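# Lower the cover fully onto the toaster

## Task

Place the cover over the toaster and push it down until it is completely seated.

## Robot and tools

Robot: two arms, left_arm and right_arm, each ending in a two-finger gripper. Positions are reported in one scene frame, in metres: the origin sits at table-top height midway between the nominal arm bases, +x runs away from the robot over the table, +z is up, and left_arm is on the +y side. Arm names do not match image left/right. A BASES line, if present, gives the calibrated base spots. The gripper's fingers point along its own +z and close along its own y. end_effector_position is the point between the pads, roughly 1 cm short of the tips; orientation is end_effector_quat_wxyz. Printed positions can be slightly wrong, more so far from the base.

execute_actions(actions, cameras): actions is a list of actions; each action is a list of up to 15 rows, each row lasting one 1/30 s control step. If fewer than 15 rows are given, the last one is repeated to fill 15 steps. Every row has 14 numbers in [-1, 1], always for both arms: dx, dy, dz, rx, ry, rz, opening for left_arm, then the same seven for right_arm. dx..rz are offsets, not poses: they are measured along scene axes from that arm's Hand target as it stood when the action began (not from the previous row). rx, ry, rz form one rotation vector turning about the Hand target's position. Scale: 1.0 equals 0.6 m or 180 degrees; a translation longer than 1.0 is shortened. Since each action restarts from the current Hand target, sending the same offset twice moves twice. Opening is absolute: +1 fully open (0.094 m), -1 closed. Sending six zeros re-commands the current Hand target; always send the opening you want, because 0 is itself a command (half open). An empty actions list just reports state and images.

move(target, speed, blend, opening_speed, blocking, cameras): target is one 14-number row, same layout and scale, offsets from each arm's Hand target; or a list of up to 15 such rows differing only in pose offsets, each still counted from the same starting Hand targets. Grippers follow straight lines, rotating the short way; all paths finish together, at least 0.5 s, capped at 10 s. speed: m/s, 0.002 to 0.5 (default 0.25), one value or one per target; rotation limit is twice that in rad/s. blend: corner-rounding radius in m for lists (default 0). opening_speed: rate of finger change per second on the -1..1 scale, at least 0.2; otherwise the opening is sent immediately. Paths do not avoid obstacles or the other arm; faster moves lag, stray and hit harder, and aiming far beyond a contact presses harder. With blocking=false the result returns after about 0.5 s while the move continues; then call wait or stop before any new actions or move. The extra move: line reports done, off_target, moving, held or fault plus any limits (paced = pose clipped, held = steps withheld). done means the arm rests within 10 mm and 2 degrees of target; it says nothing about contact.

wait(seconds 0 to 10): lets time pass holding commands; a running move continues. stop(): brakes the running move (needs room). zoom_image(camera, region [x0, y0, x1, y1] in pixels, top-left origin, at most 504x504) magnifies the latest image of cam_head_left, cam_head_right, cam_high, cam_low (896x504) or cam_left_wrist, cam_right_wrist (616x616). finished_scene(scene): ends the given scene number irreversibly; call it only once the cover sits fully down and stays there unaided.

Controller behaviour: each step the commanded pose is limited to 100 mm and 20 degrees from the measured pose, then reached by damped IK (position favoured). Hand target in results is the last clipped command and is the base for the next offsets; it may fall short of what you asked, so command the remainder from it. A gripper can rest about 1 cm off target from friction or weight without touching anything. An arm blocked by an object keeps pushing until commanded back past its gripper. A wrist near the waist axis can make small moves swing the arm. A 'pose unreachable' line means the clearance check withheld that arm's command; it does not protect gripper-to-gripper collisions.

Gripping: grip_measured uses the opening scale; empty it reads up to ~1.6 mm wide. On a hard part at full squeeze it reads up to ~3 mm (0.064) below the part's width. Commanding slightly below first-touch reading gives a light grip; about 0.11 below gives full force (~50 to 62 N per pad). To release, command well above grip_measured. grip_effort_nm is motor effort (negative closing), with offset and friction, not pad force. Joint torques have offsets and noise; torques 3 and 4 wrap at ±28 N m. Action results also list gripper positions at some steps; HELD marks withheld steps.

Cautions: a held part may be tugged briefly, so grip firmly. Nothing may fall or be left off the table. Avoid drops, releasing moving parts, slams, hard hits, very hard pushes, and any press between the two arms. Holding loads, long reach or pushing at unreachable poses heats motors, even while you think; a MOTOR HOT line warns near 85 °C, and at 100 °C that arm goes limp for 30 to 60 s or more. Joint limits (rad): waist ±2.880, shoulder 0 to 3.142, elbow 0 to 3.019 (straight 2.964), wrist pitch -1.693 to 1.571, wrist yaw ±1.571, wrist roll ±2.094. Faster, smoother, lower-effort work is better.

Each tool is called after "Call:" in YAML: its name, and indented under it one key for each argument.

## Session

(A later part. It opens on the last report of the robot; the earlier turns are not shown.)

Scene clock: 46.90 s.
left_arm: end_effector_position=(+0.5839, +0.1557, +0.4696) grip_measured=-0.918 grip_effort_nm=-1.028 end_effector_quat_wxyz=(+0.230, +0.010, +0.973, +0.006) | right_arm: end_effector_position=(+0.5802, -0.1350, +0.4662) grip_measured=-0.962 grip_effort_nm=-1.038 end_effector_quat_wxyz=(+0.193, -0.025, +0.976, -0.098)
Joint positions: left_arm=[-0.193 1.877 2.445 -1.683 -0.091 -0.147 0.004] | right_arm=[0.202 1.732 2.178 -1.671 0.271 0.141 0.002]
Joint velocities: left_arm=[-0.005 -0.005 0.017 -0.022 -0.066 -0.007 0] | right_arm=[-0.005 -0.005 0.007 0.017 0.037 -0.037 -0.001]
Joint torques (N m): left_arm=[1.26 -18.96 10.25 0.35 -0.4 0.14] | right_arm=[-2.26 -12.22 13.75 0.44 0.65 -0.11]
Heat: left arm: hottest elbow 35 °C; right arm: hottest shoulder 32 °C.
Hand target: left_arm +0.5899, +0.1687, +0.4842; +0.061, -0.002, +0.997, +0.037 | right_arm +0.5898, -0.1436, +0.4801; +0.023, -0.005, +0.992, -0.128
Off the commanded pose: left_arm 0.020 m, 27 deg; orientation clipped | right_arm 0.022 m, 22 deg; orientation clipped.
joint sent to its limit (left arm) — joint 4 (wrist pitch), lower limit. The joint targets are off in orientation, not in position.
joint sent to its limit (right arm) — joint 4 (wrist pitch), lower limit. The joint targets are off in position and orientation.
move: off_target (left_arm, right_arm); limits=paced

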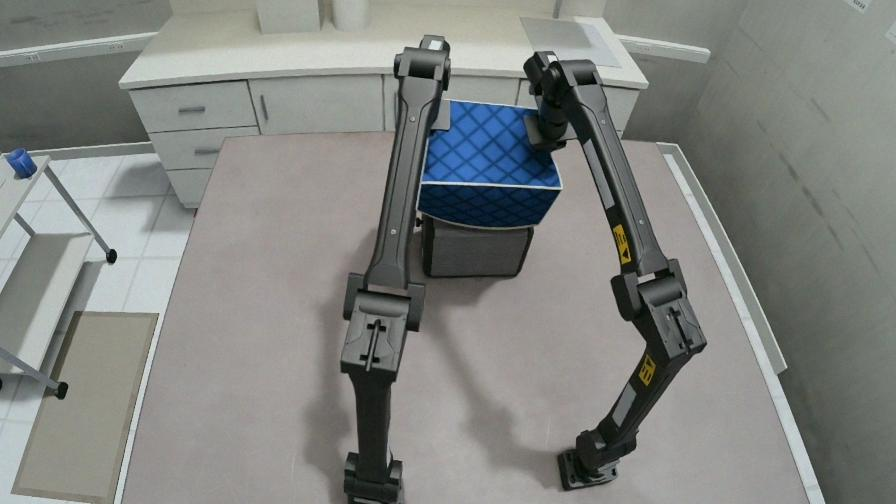

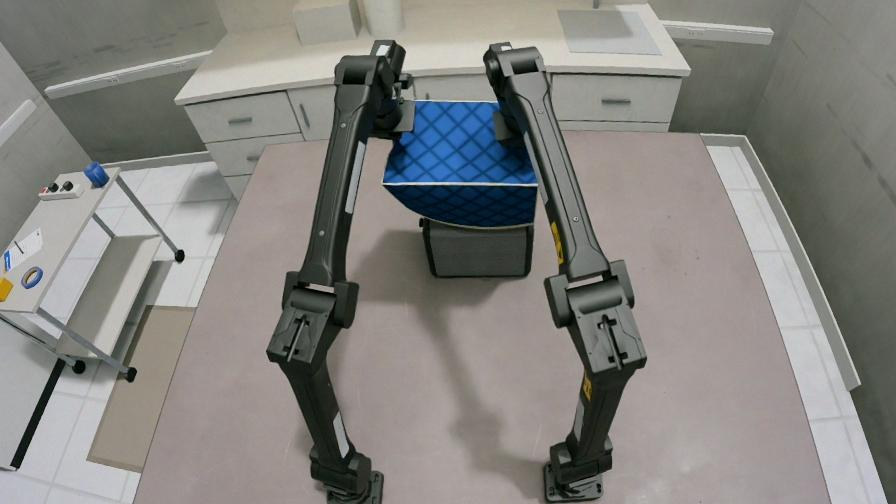

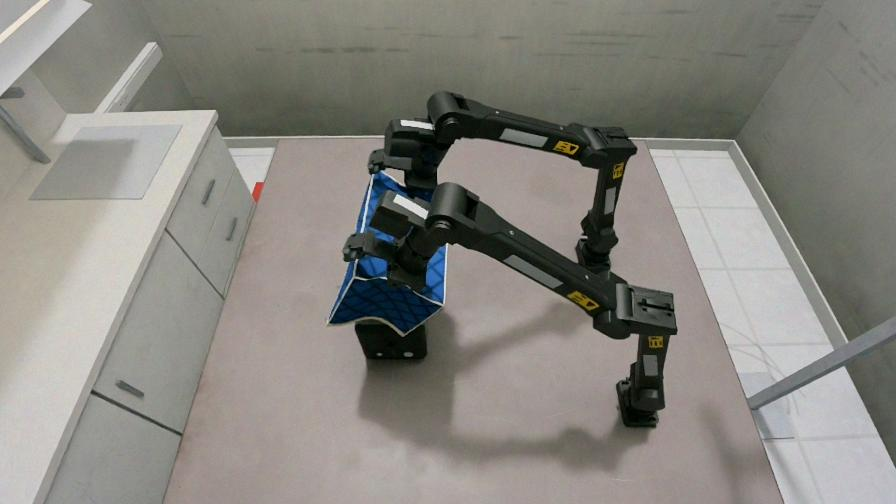

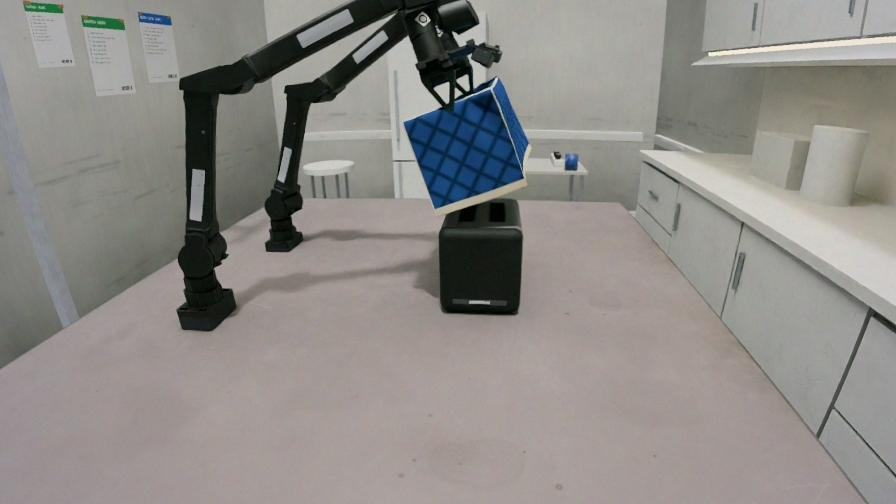

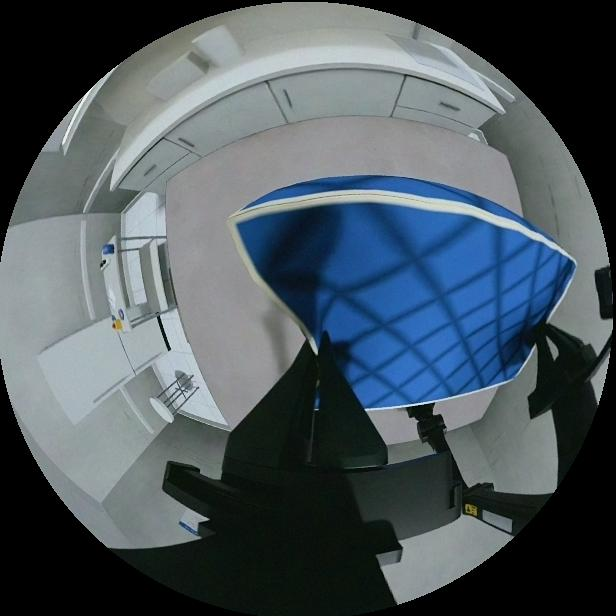

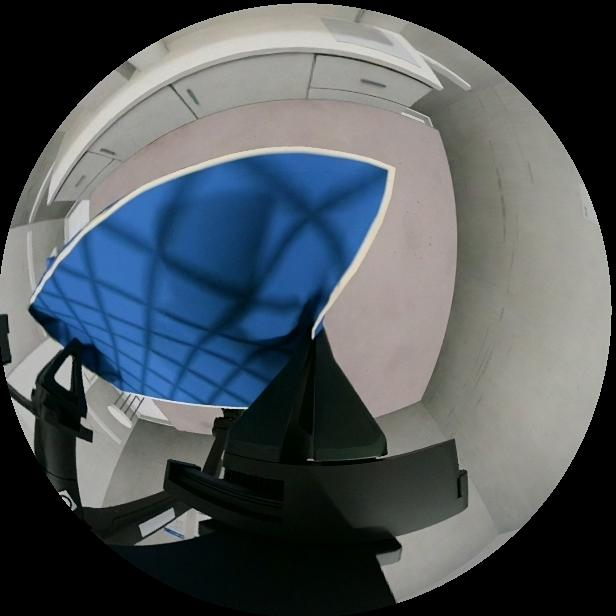

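Call:
move:
  target: [-0.03,0,-0.135,0,0,0,-1,-0.025,-0.005,-0.13,0,0,0,-1]
  speed: 0.12

Call:
zoom_image:
  camera: "cam_low"
  region: [390, 60, 580, 340]

Call:
zoom_image:
  camera: "cam_head_right"
  region: [380, 100, 580, 300]

Call:
zoom_image:
  camera: "cam_head_left"
  region: [380, 100, 580, 300]

Scene clock: 55.13 s.
left_arm: end_effector_position=(+0.5742, +0.1572, +0.3921) grip_measured=-0.918 grip_effort_nm=-1.028 end_effector_quat_wxyz=(+0.142, +0.012, +0.990, +0.020) | right_arm: end_effector_position=(+0.5699, -0.1359, +0.4152) grip_measured=-0.962 grip_effort_nm=-1.038 end_effector_quat_wxyz=(+0.135, -0.026, +0.985, -0.105)
Joint positions: left_arm=[-0.193 1.877 2.263 -1.683 -0.088 -0.152 0.004] | right_arm=[0.202 1.732 2.058 -1.671 0.262 0.156 0.002]
Joint velocities: left_arm=[-0.005 -0.005 -0.017 0.002 0.022 -0.007 0] | right_arm=[0.005 -0.034 -0.002 -0.007 -0.051 -0.022 -0.001]
Joint torques (N m): left_arm=[1.03 -21.54 7.47 0.21 -0.42 -0.02] | right_arm=[-2.32 -12.51 8.17 0.24 0.57 0.19]
Heat: left arm: hottest elbow 36 °C; right arm: hottest shoulder 32 °C.
Hand target: left_arm +0.5718, +0.1701, +0.4029; +0.061, -0.004, +0.997, +0.037 | right_arm +0.5737, -0.1468, +0.4017; +0.023, -0.005, +0.992, -0.128
Off the commanded pose: left_arm 0.016 m, 10 deg | right_arm 0.018 m, 13 deg.
joint sent to its limit (left arm) — joint 4 (wrist pitch), lower limit. The joint targets are off in orientation, not in position.
joint sent to its limit (right arm) — joint 4 (wrist pitch), lower limit. The joint targets are off in orientation, not in position.
move: off_target (left_arm, right_arm)

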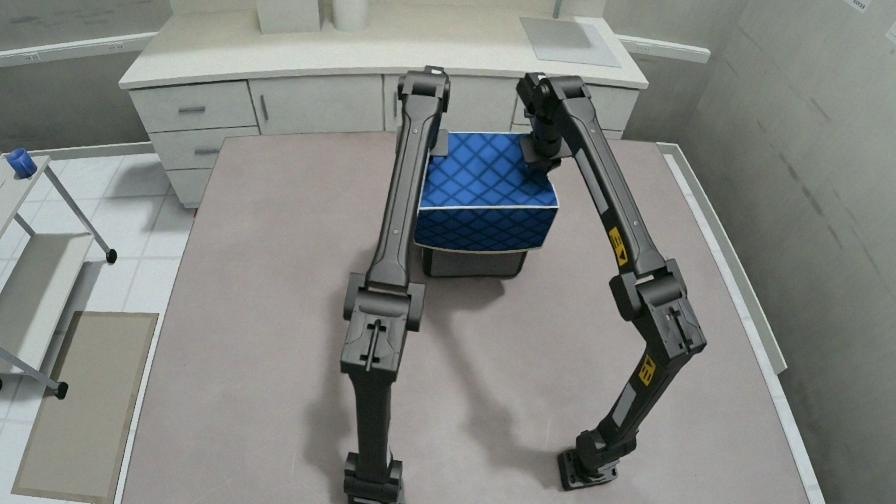

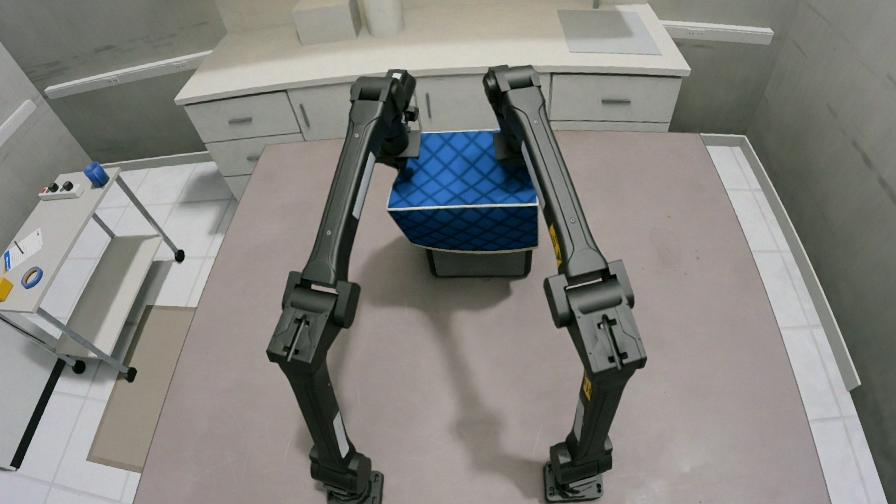

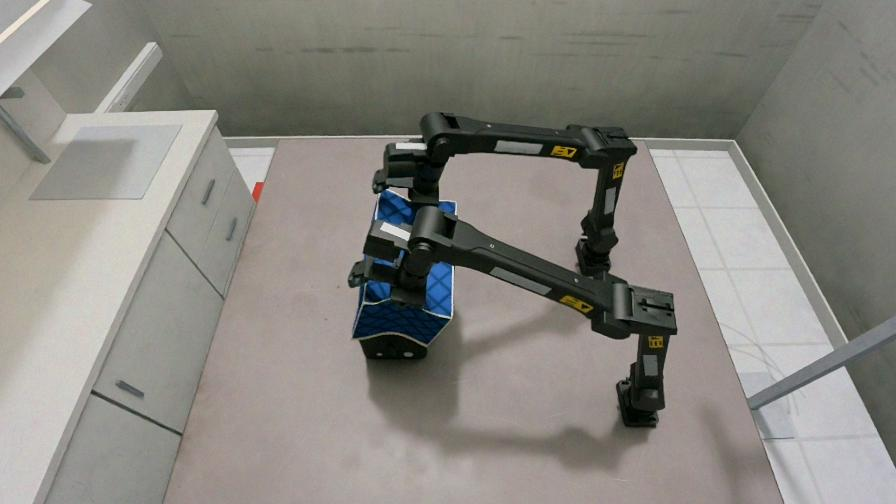

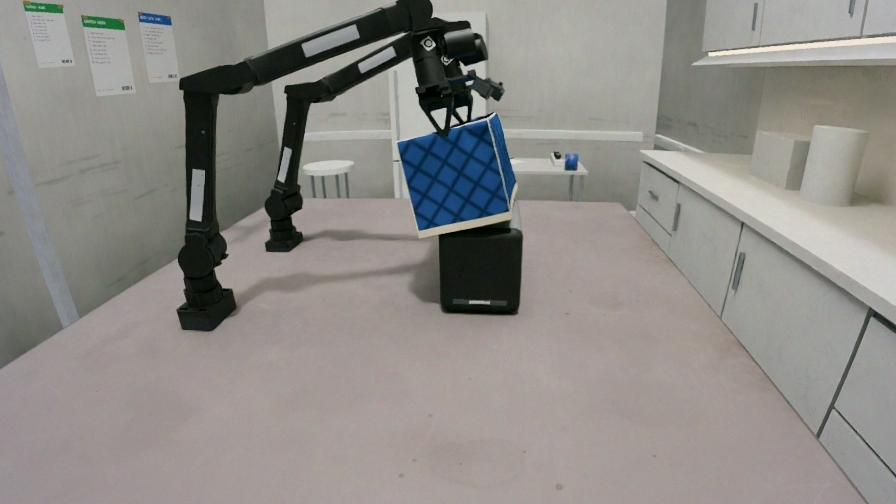

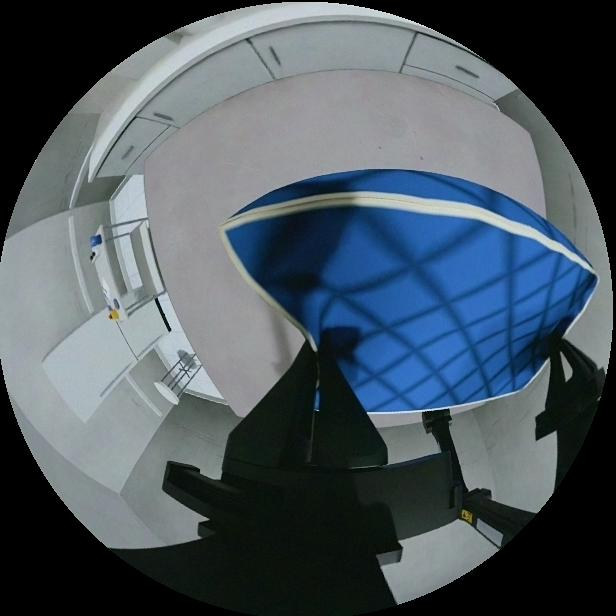

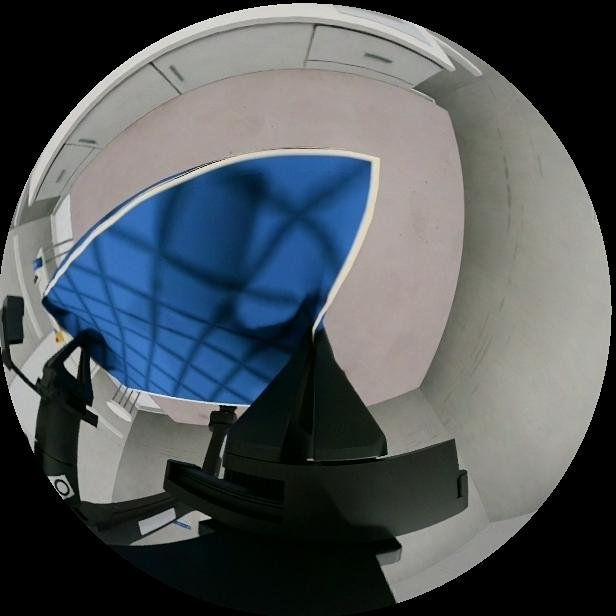

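Scaled by 1.800.

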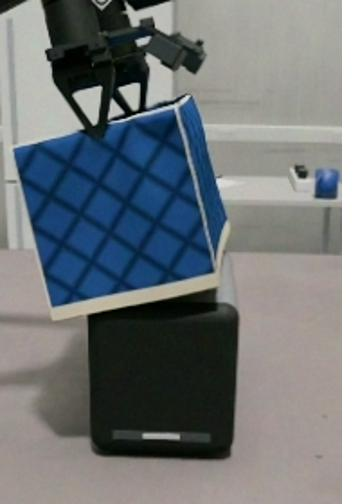

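Scaled by 2.520.

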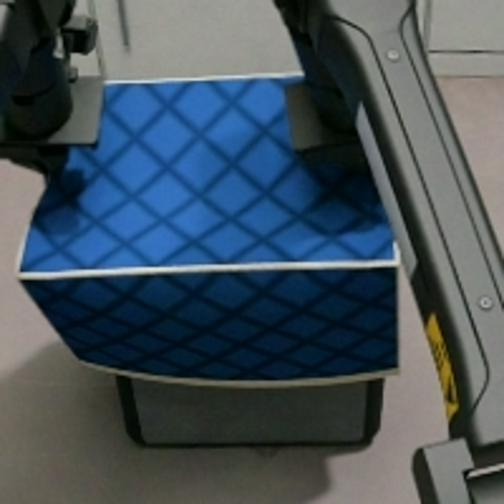

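Scaled by 2.520.

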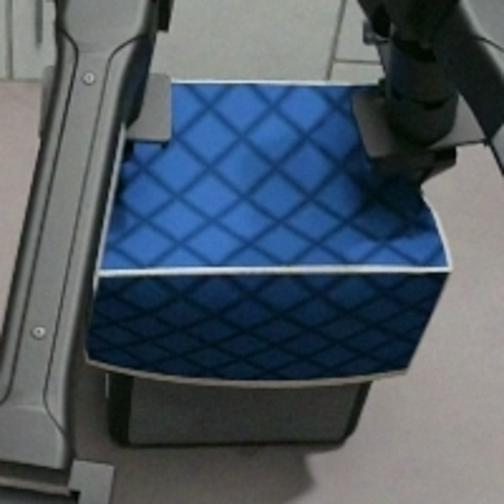

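Call:
move:
  target: [0.04,-0.003,-0.09,0,0,0,-1,0.045,-0.003,-0.1,0,0,0,-1]
  speed: 0.1

Call:
zoom_image:
  camera: "cam_low"
  region: [390, 60, 580, 340]

Scene clock: 61.53 s.
left_arm: end_effector_position=(+0.5889, +0.1544, +0.3523) grip_measured=-0.918 grip_effort_nm=-1.033 end_effector_quat_wxyz=(+0.110, +0.012, +0.994, +0.026) | right_arm: end_effector_position=(+0.5935, -0.1368, +0.3569) grip_measured=-0.962 grip_effort_nm=-1.033 end_effector_quat_wxyz=(+0.084, -0.023, +0.989, -0.116)
Joint positions: left_arm=[-0.193 1.943 2.263 -1.683 -0.088 -0.156 0.004] | right_arm=[0.191 1.837 2.058 -1.671 0.261 0.166 0.002]
Joint velocities: left_arm=[-0.005 0.005 -0.012 0.017 0.037 -0.007 -0.001] | right_arm=[-0.005 -0.005 -0.007 0.012 0.007 -0.051 0.001]
Joint torques (N m): left_arm=[1.2 -19.84 8.44 0.12 -0.34 -0.01] | right_arm=[-2.49 -13.33 9.13 0.09 0.4 0.24]
Heat: left arm: hottest elbow 35 °C; right arm: hottest shoulder 33 °C.
Hand target: left_arm +0.5959, +0.1691, +0.3492; +0.061, -0.004, +0.997, +0.037 | right_arm +0.5998, -0.1488, +0.3408; +0.023, -0.005, +0.991, -0.128
Off the commanded pose: left_arm 0.016 m, 6 deg | right_arm 0.021 m, 7 deg.
joint sent to its limit (left arm) — joint 4 (wrist pitch), lower limit. The joint targets are off in orientation, not in position.
joint sent to its limit (right arm) — joint 4 (wrist pitch), lower limit. The joint targets are off in orientation, not in position.
move: off_target (left_arm, right_arm)

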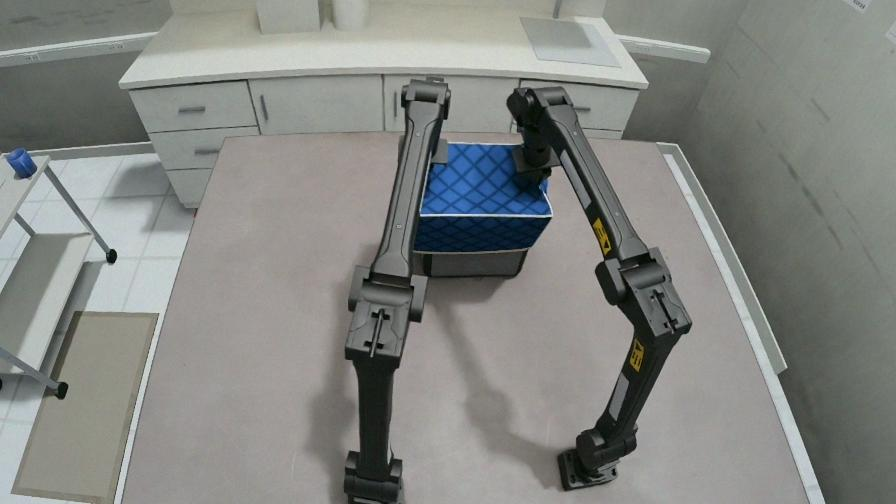

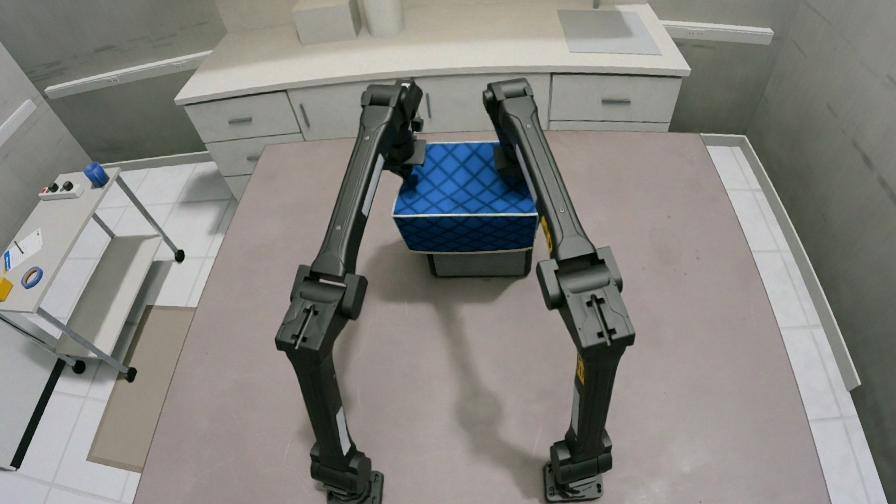

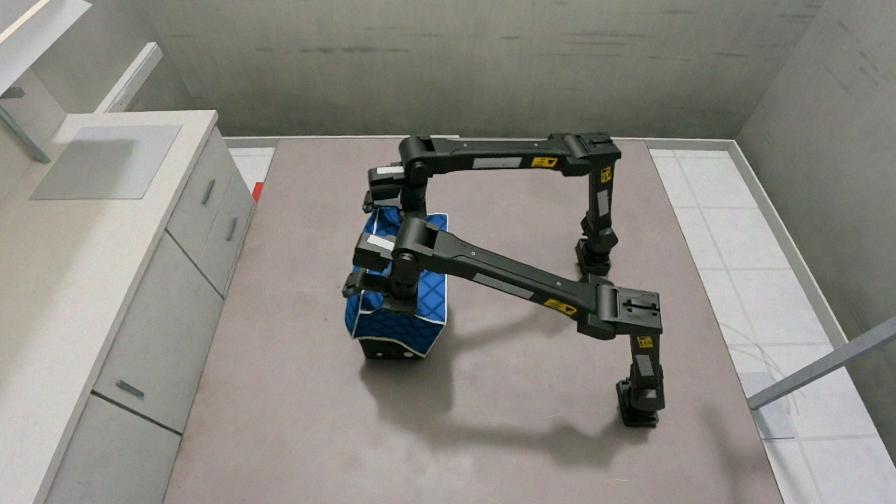

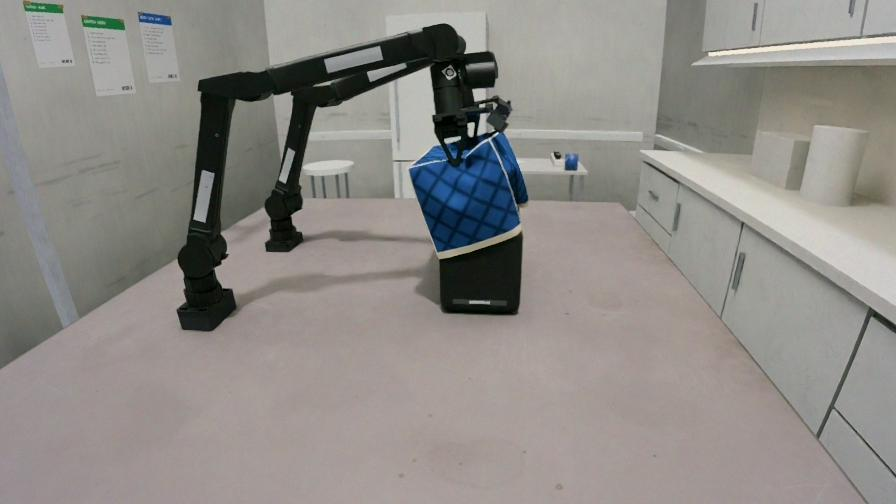

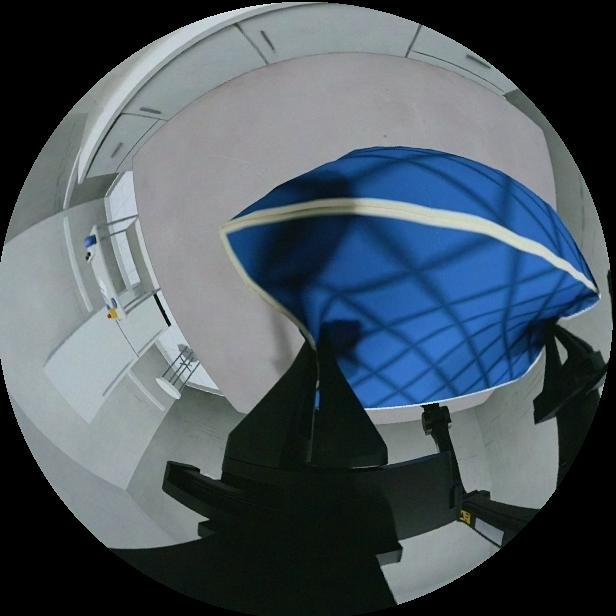

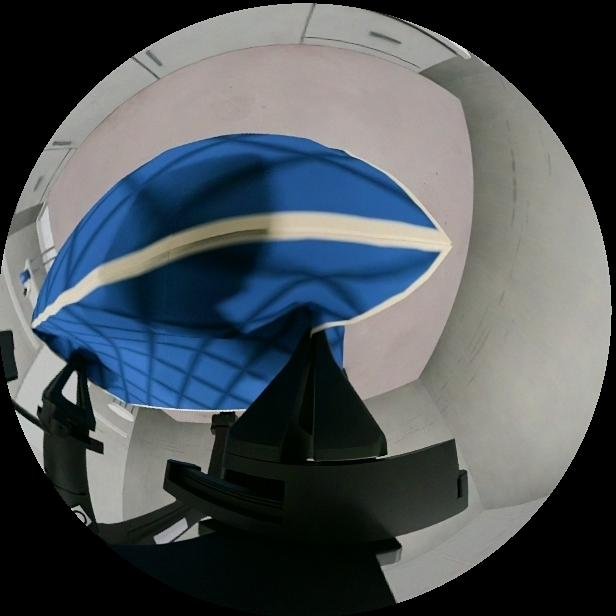

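Scaled by 1.800.

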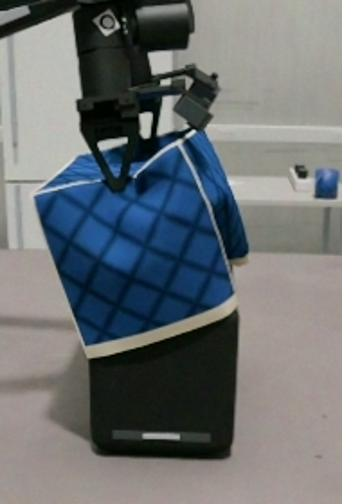

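Call:
move:
  target: [0.045,0,-0.13,0,0,0,-1,0.035,0,-0.11,0,0,0,-1]
  speed: 0.1

Call:
zoom_image:
  camera: "cam_low"
  region: [390, 60, 580, 340]

Call:
zoom_image:
  camera: "cam_high"
  region: [310, 180, 480, 380]

Scene clock: 67.13 s.
left_arm: end_effector_position=(+0.6124, +0.1537, +0.2737) grip_measured=-0.919 grip_effort_nm=-1.033 end_effector_quat_wxyz=(+0.055, +0.011, +0.998, +0.035) | right_arm: end_effector_position=(+0.6159, -0.1372, +0.2887) grip_measured=-0.963 grip_effort_nm=-1.033 end_effector_quat_wxyz=(+0.036, -0.018, +0.991, -0.124)
Joint positions: left_arm=[-0.188 2.063 2.253 -1.664 -0.088 -0.156 0.004] | right_arm=[0.182 1.951 2.052 -1.65 0.259 0.18 0.002]
Joint velocities: left_arm=[-0.005 -0.015 0.007 0.012 0.022 0.007 0.001] | right_arm=[-0.005 -0.024 0.002 -0.017 0.007 -0.037 0.001]
Joint torques (N m): left_arm=[1.73 -21.95 8.5 0.35 -0.29 -0.01] | right_arm=[-2.49 -15.03 8.7 0.2 0.39 0.26]
Heat: left arm: hottest elbow 35 °C; right arm: hottest shoulder 33 °C.
Hand target: left_arm +0.6229, +0.1702, +0.2716; +0.061, -0.005, +0.997, +0.038 | right_arm +0.6197, -0.1488, +0.2741; +0.023, -0.005, +0.991, -0.129
Off the commanded pose: left_arm 0.019 m, 2 deg | right_arm 0.019 m, 2 deg.
move: off_target (left_arm, right_arm)

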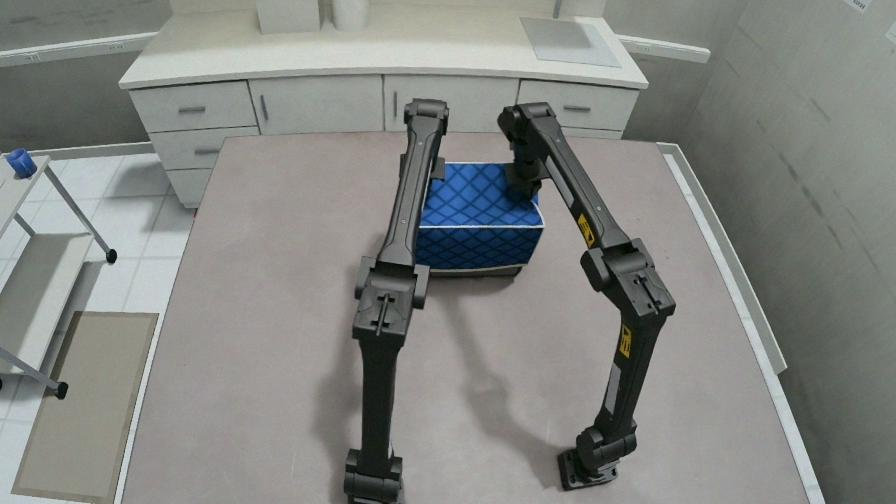

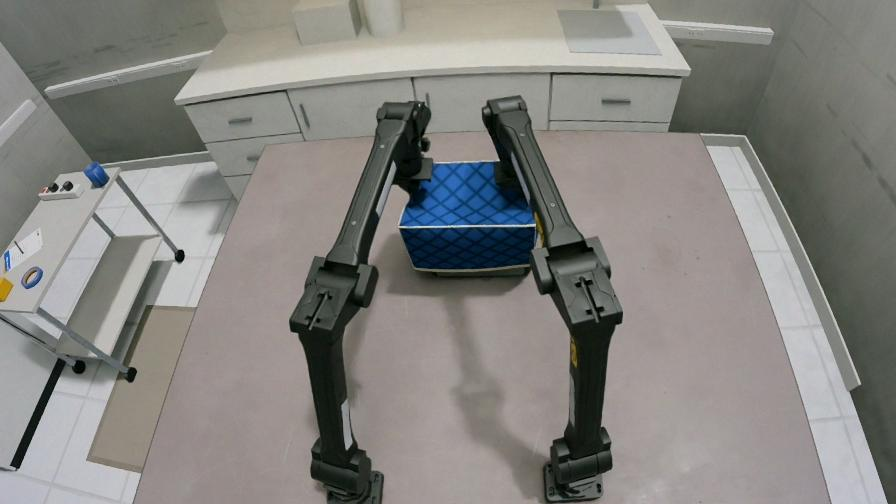

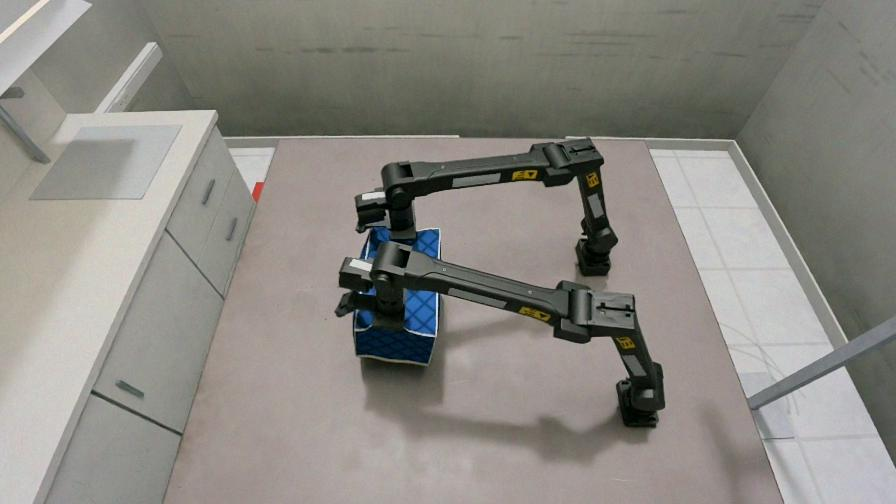

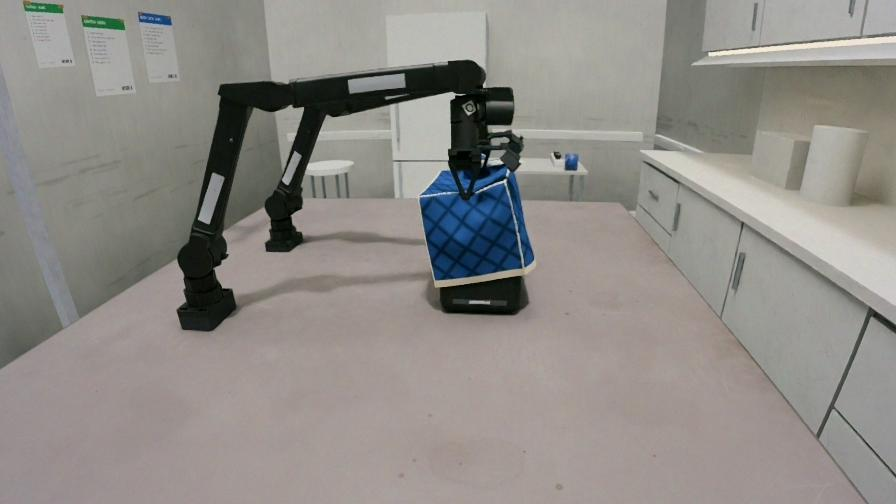

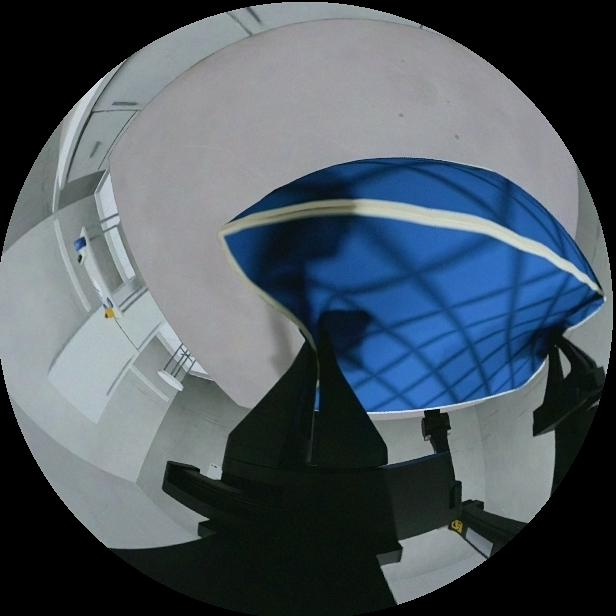

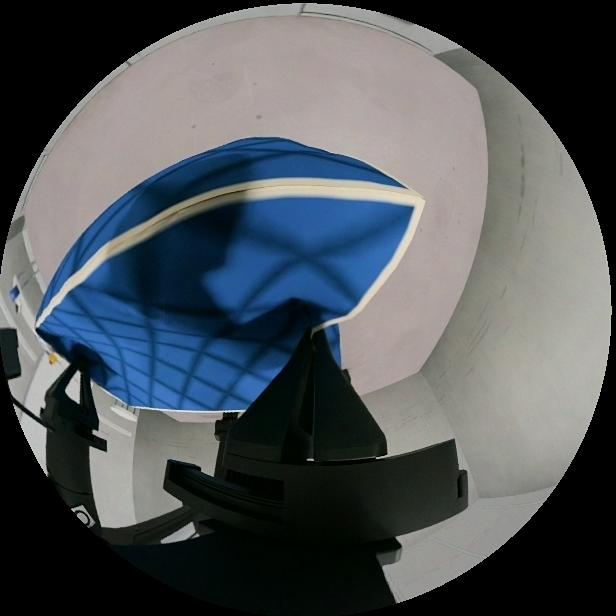

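Scaled by 1.800.

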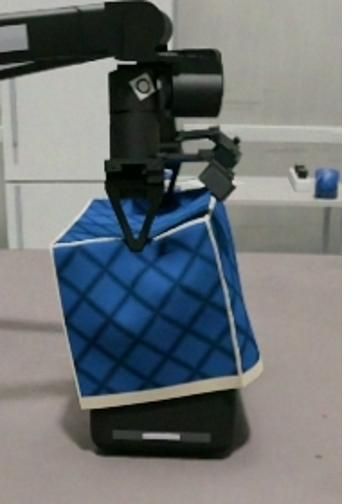

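Scaled by 2.520.

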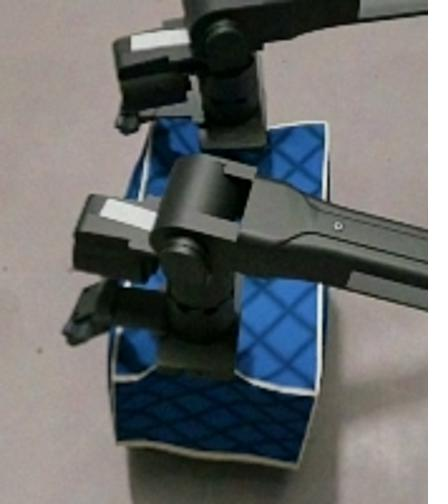

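Great. Continue down.

Call:
move:
  target: [0.02,0,-0.09,0,0,0,-1,0.02,0,-0.11,0,0,0,-1]
  speed: 0.1

Call:
zoom_image:
  camera: "cam_low"
  region: [390, 60, 580, 340]

Call:
zoom_image:
  camera: "cam_head_right"
  region: [380, 130, 580, 300]

Scene clock: 72.17 s.
left_arm: end_effector_position=(+0.6253, +0.1527, +0.2278) grip_measured=-0.919 grip_effort_nm=-1.023 end_effector_quat_wxyz=(+0.062, +0.010, +0.997, +0.034) | right_arm: end_effector_position=(+0.6279, -0.1374, +0.2390) grip_measured=-0.963 grip_effort_nm=-1.033 end_effector_quat_wxyz=(+0.048, -0.014, +0.991, -0.122)
Joint positions: left_arm=[-0.186 2.076 2.151 -1.537 -0.088 -0.156 0.004] | right_arm=[0.177 1.963 1.94 -1.501 0.259 0.18 0.002]
Joint velocities: left_arm=[-0.005 -0.005 -0.002 0.012 -0.081 0.007 -0.001] | right_arm=[-0.015 -0.005 0.007 -0.007 -0.037 0.066 0.001]
Joint torques (N m): left_arm=[1.79 -21.89 7.83 0.57 -0.27 0.04] | right_arm=[-2.37 -14.1 7.77 0.42 0.38 0.22]
Heat: left arm: hottest elbow 36 °C; right arm: hottest shoulder 33 °C.
Hand target: left_arm +0.6350, +0.1708, +0.2175; +0.061, -0.005, +0.997, +0.038 | right_arm +0.6307, -0.1488, +0.2080; +0.023, -0.005, +0.991, -0.129
Off the commanded pose: left_arm 0.022 m, 2 deg | right_arm 0.033 m, 3 deg.
move: off_target (left_arm, right_arm)

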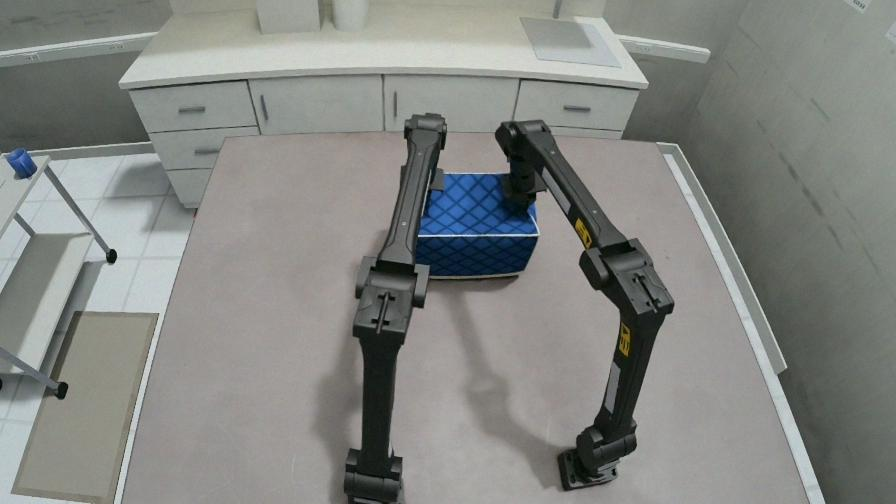

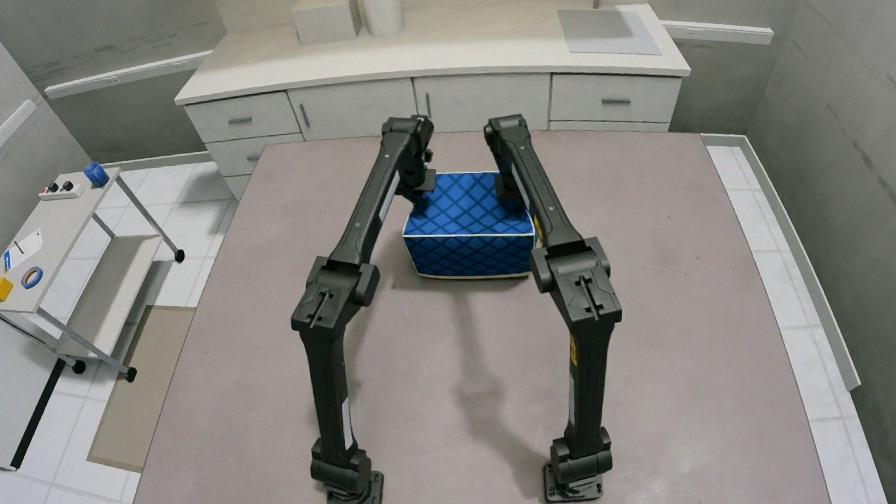

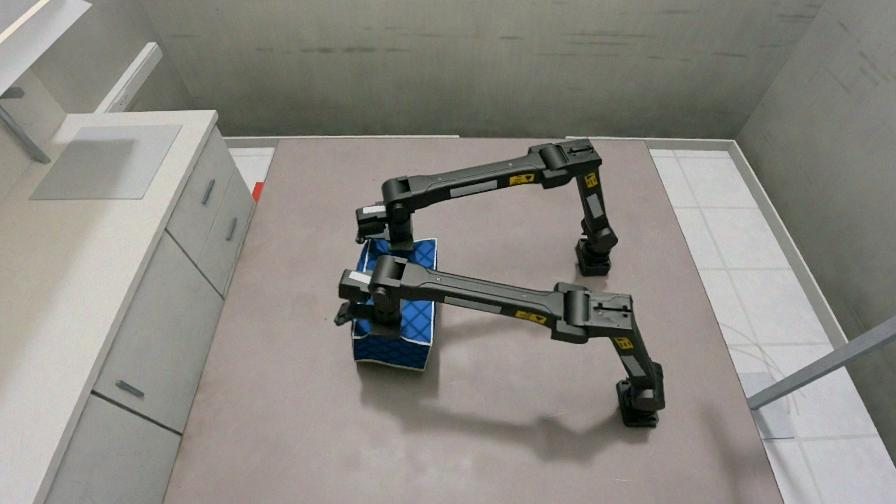

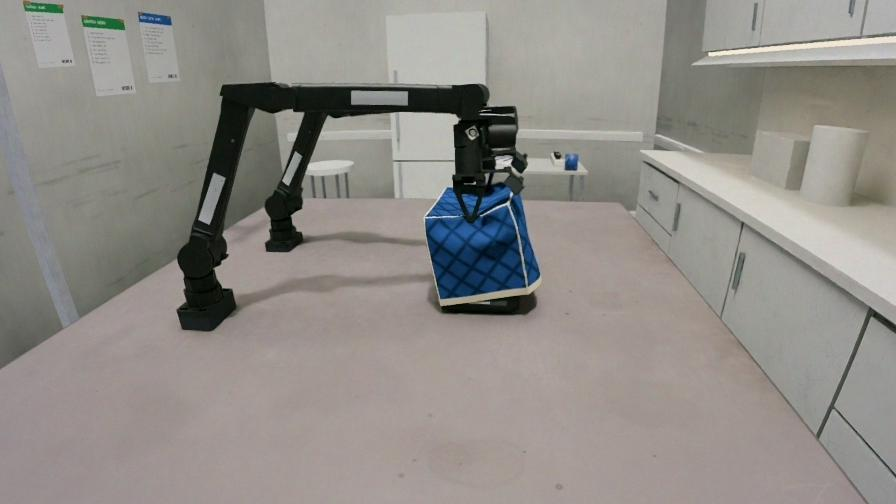

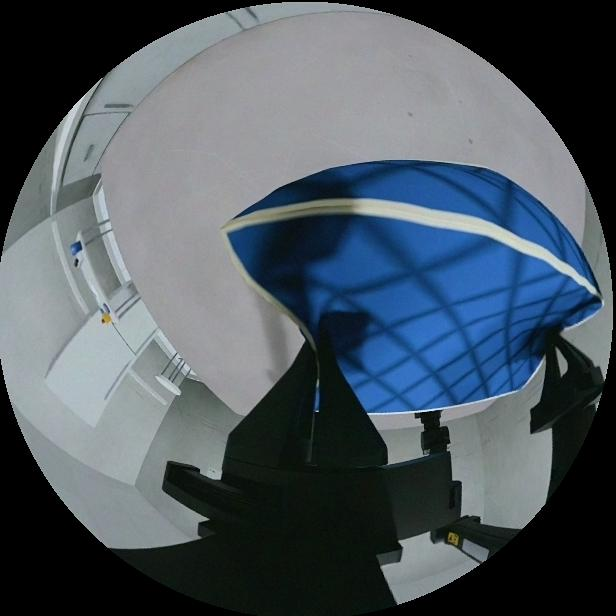

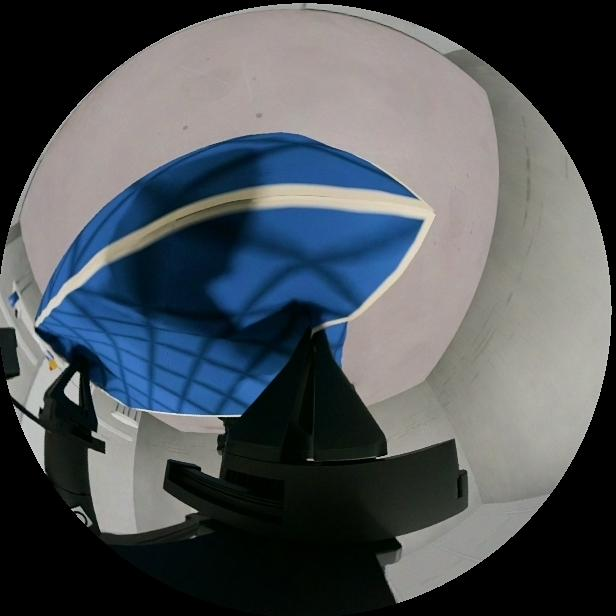

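Scaled by 1.800.

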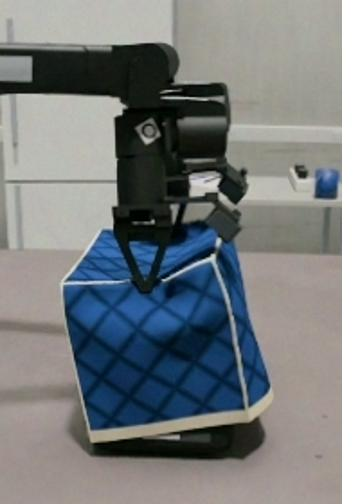

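Scaled by 2.520.

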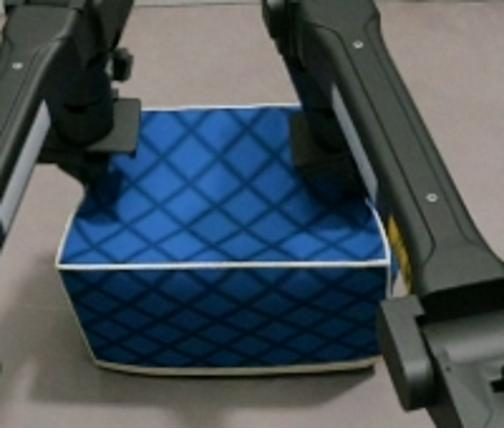

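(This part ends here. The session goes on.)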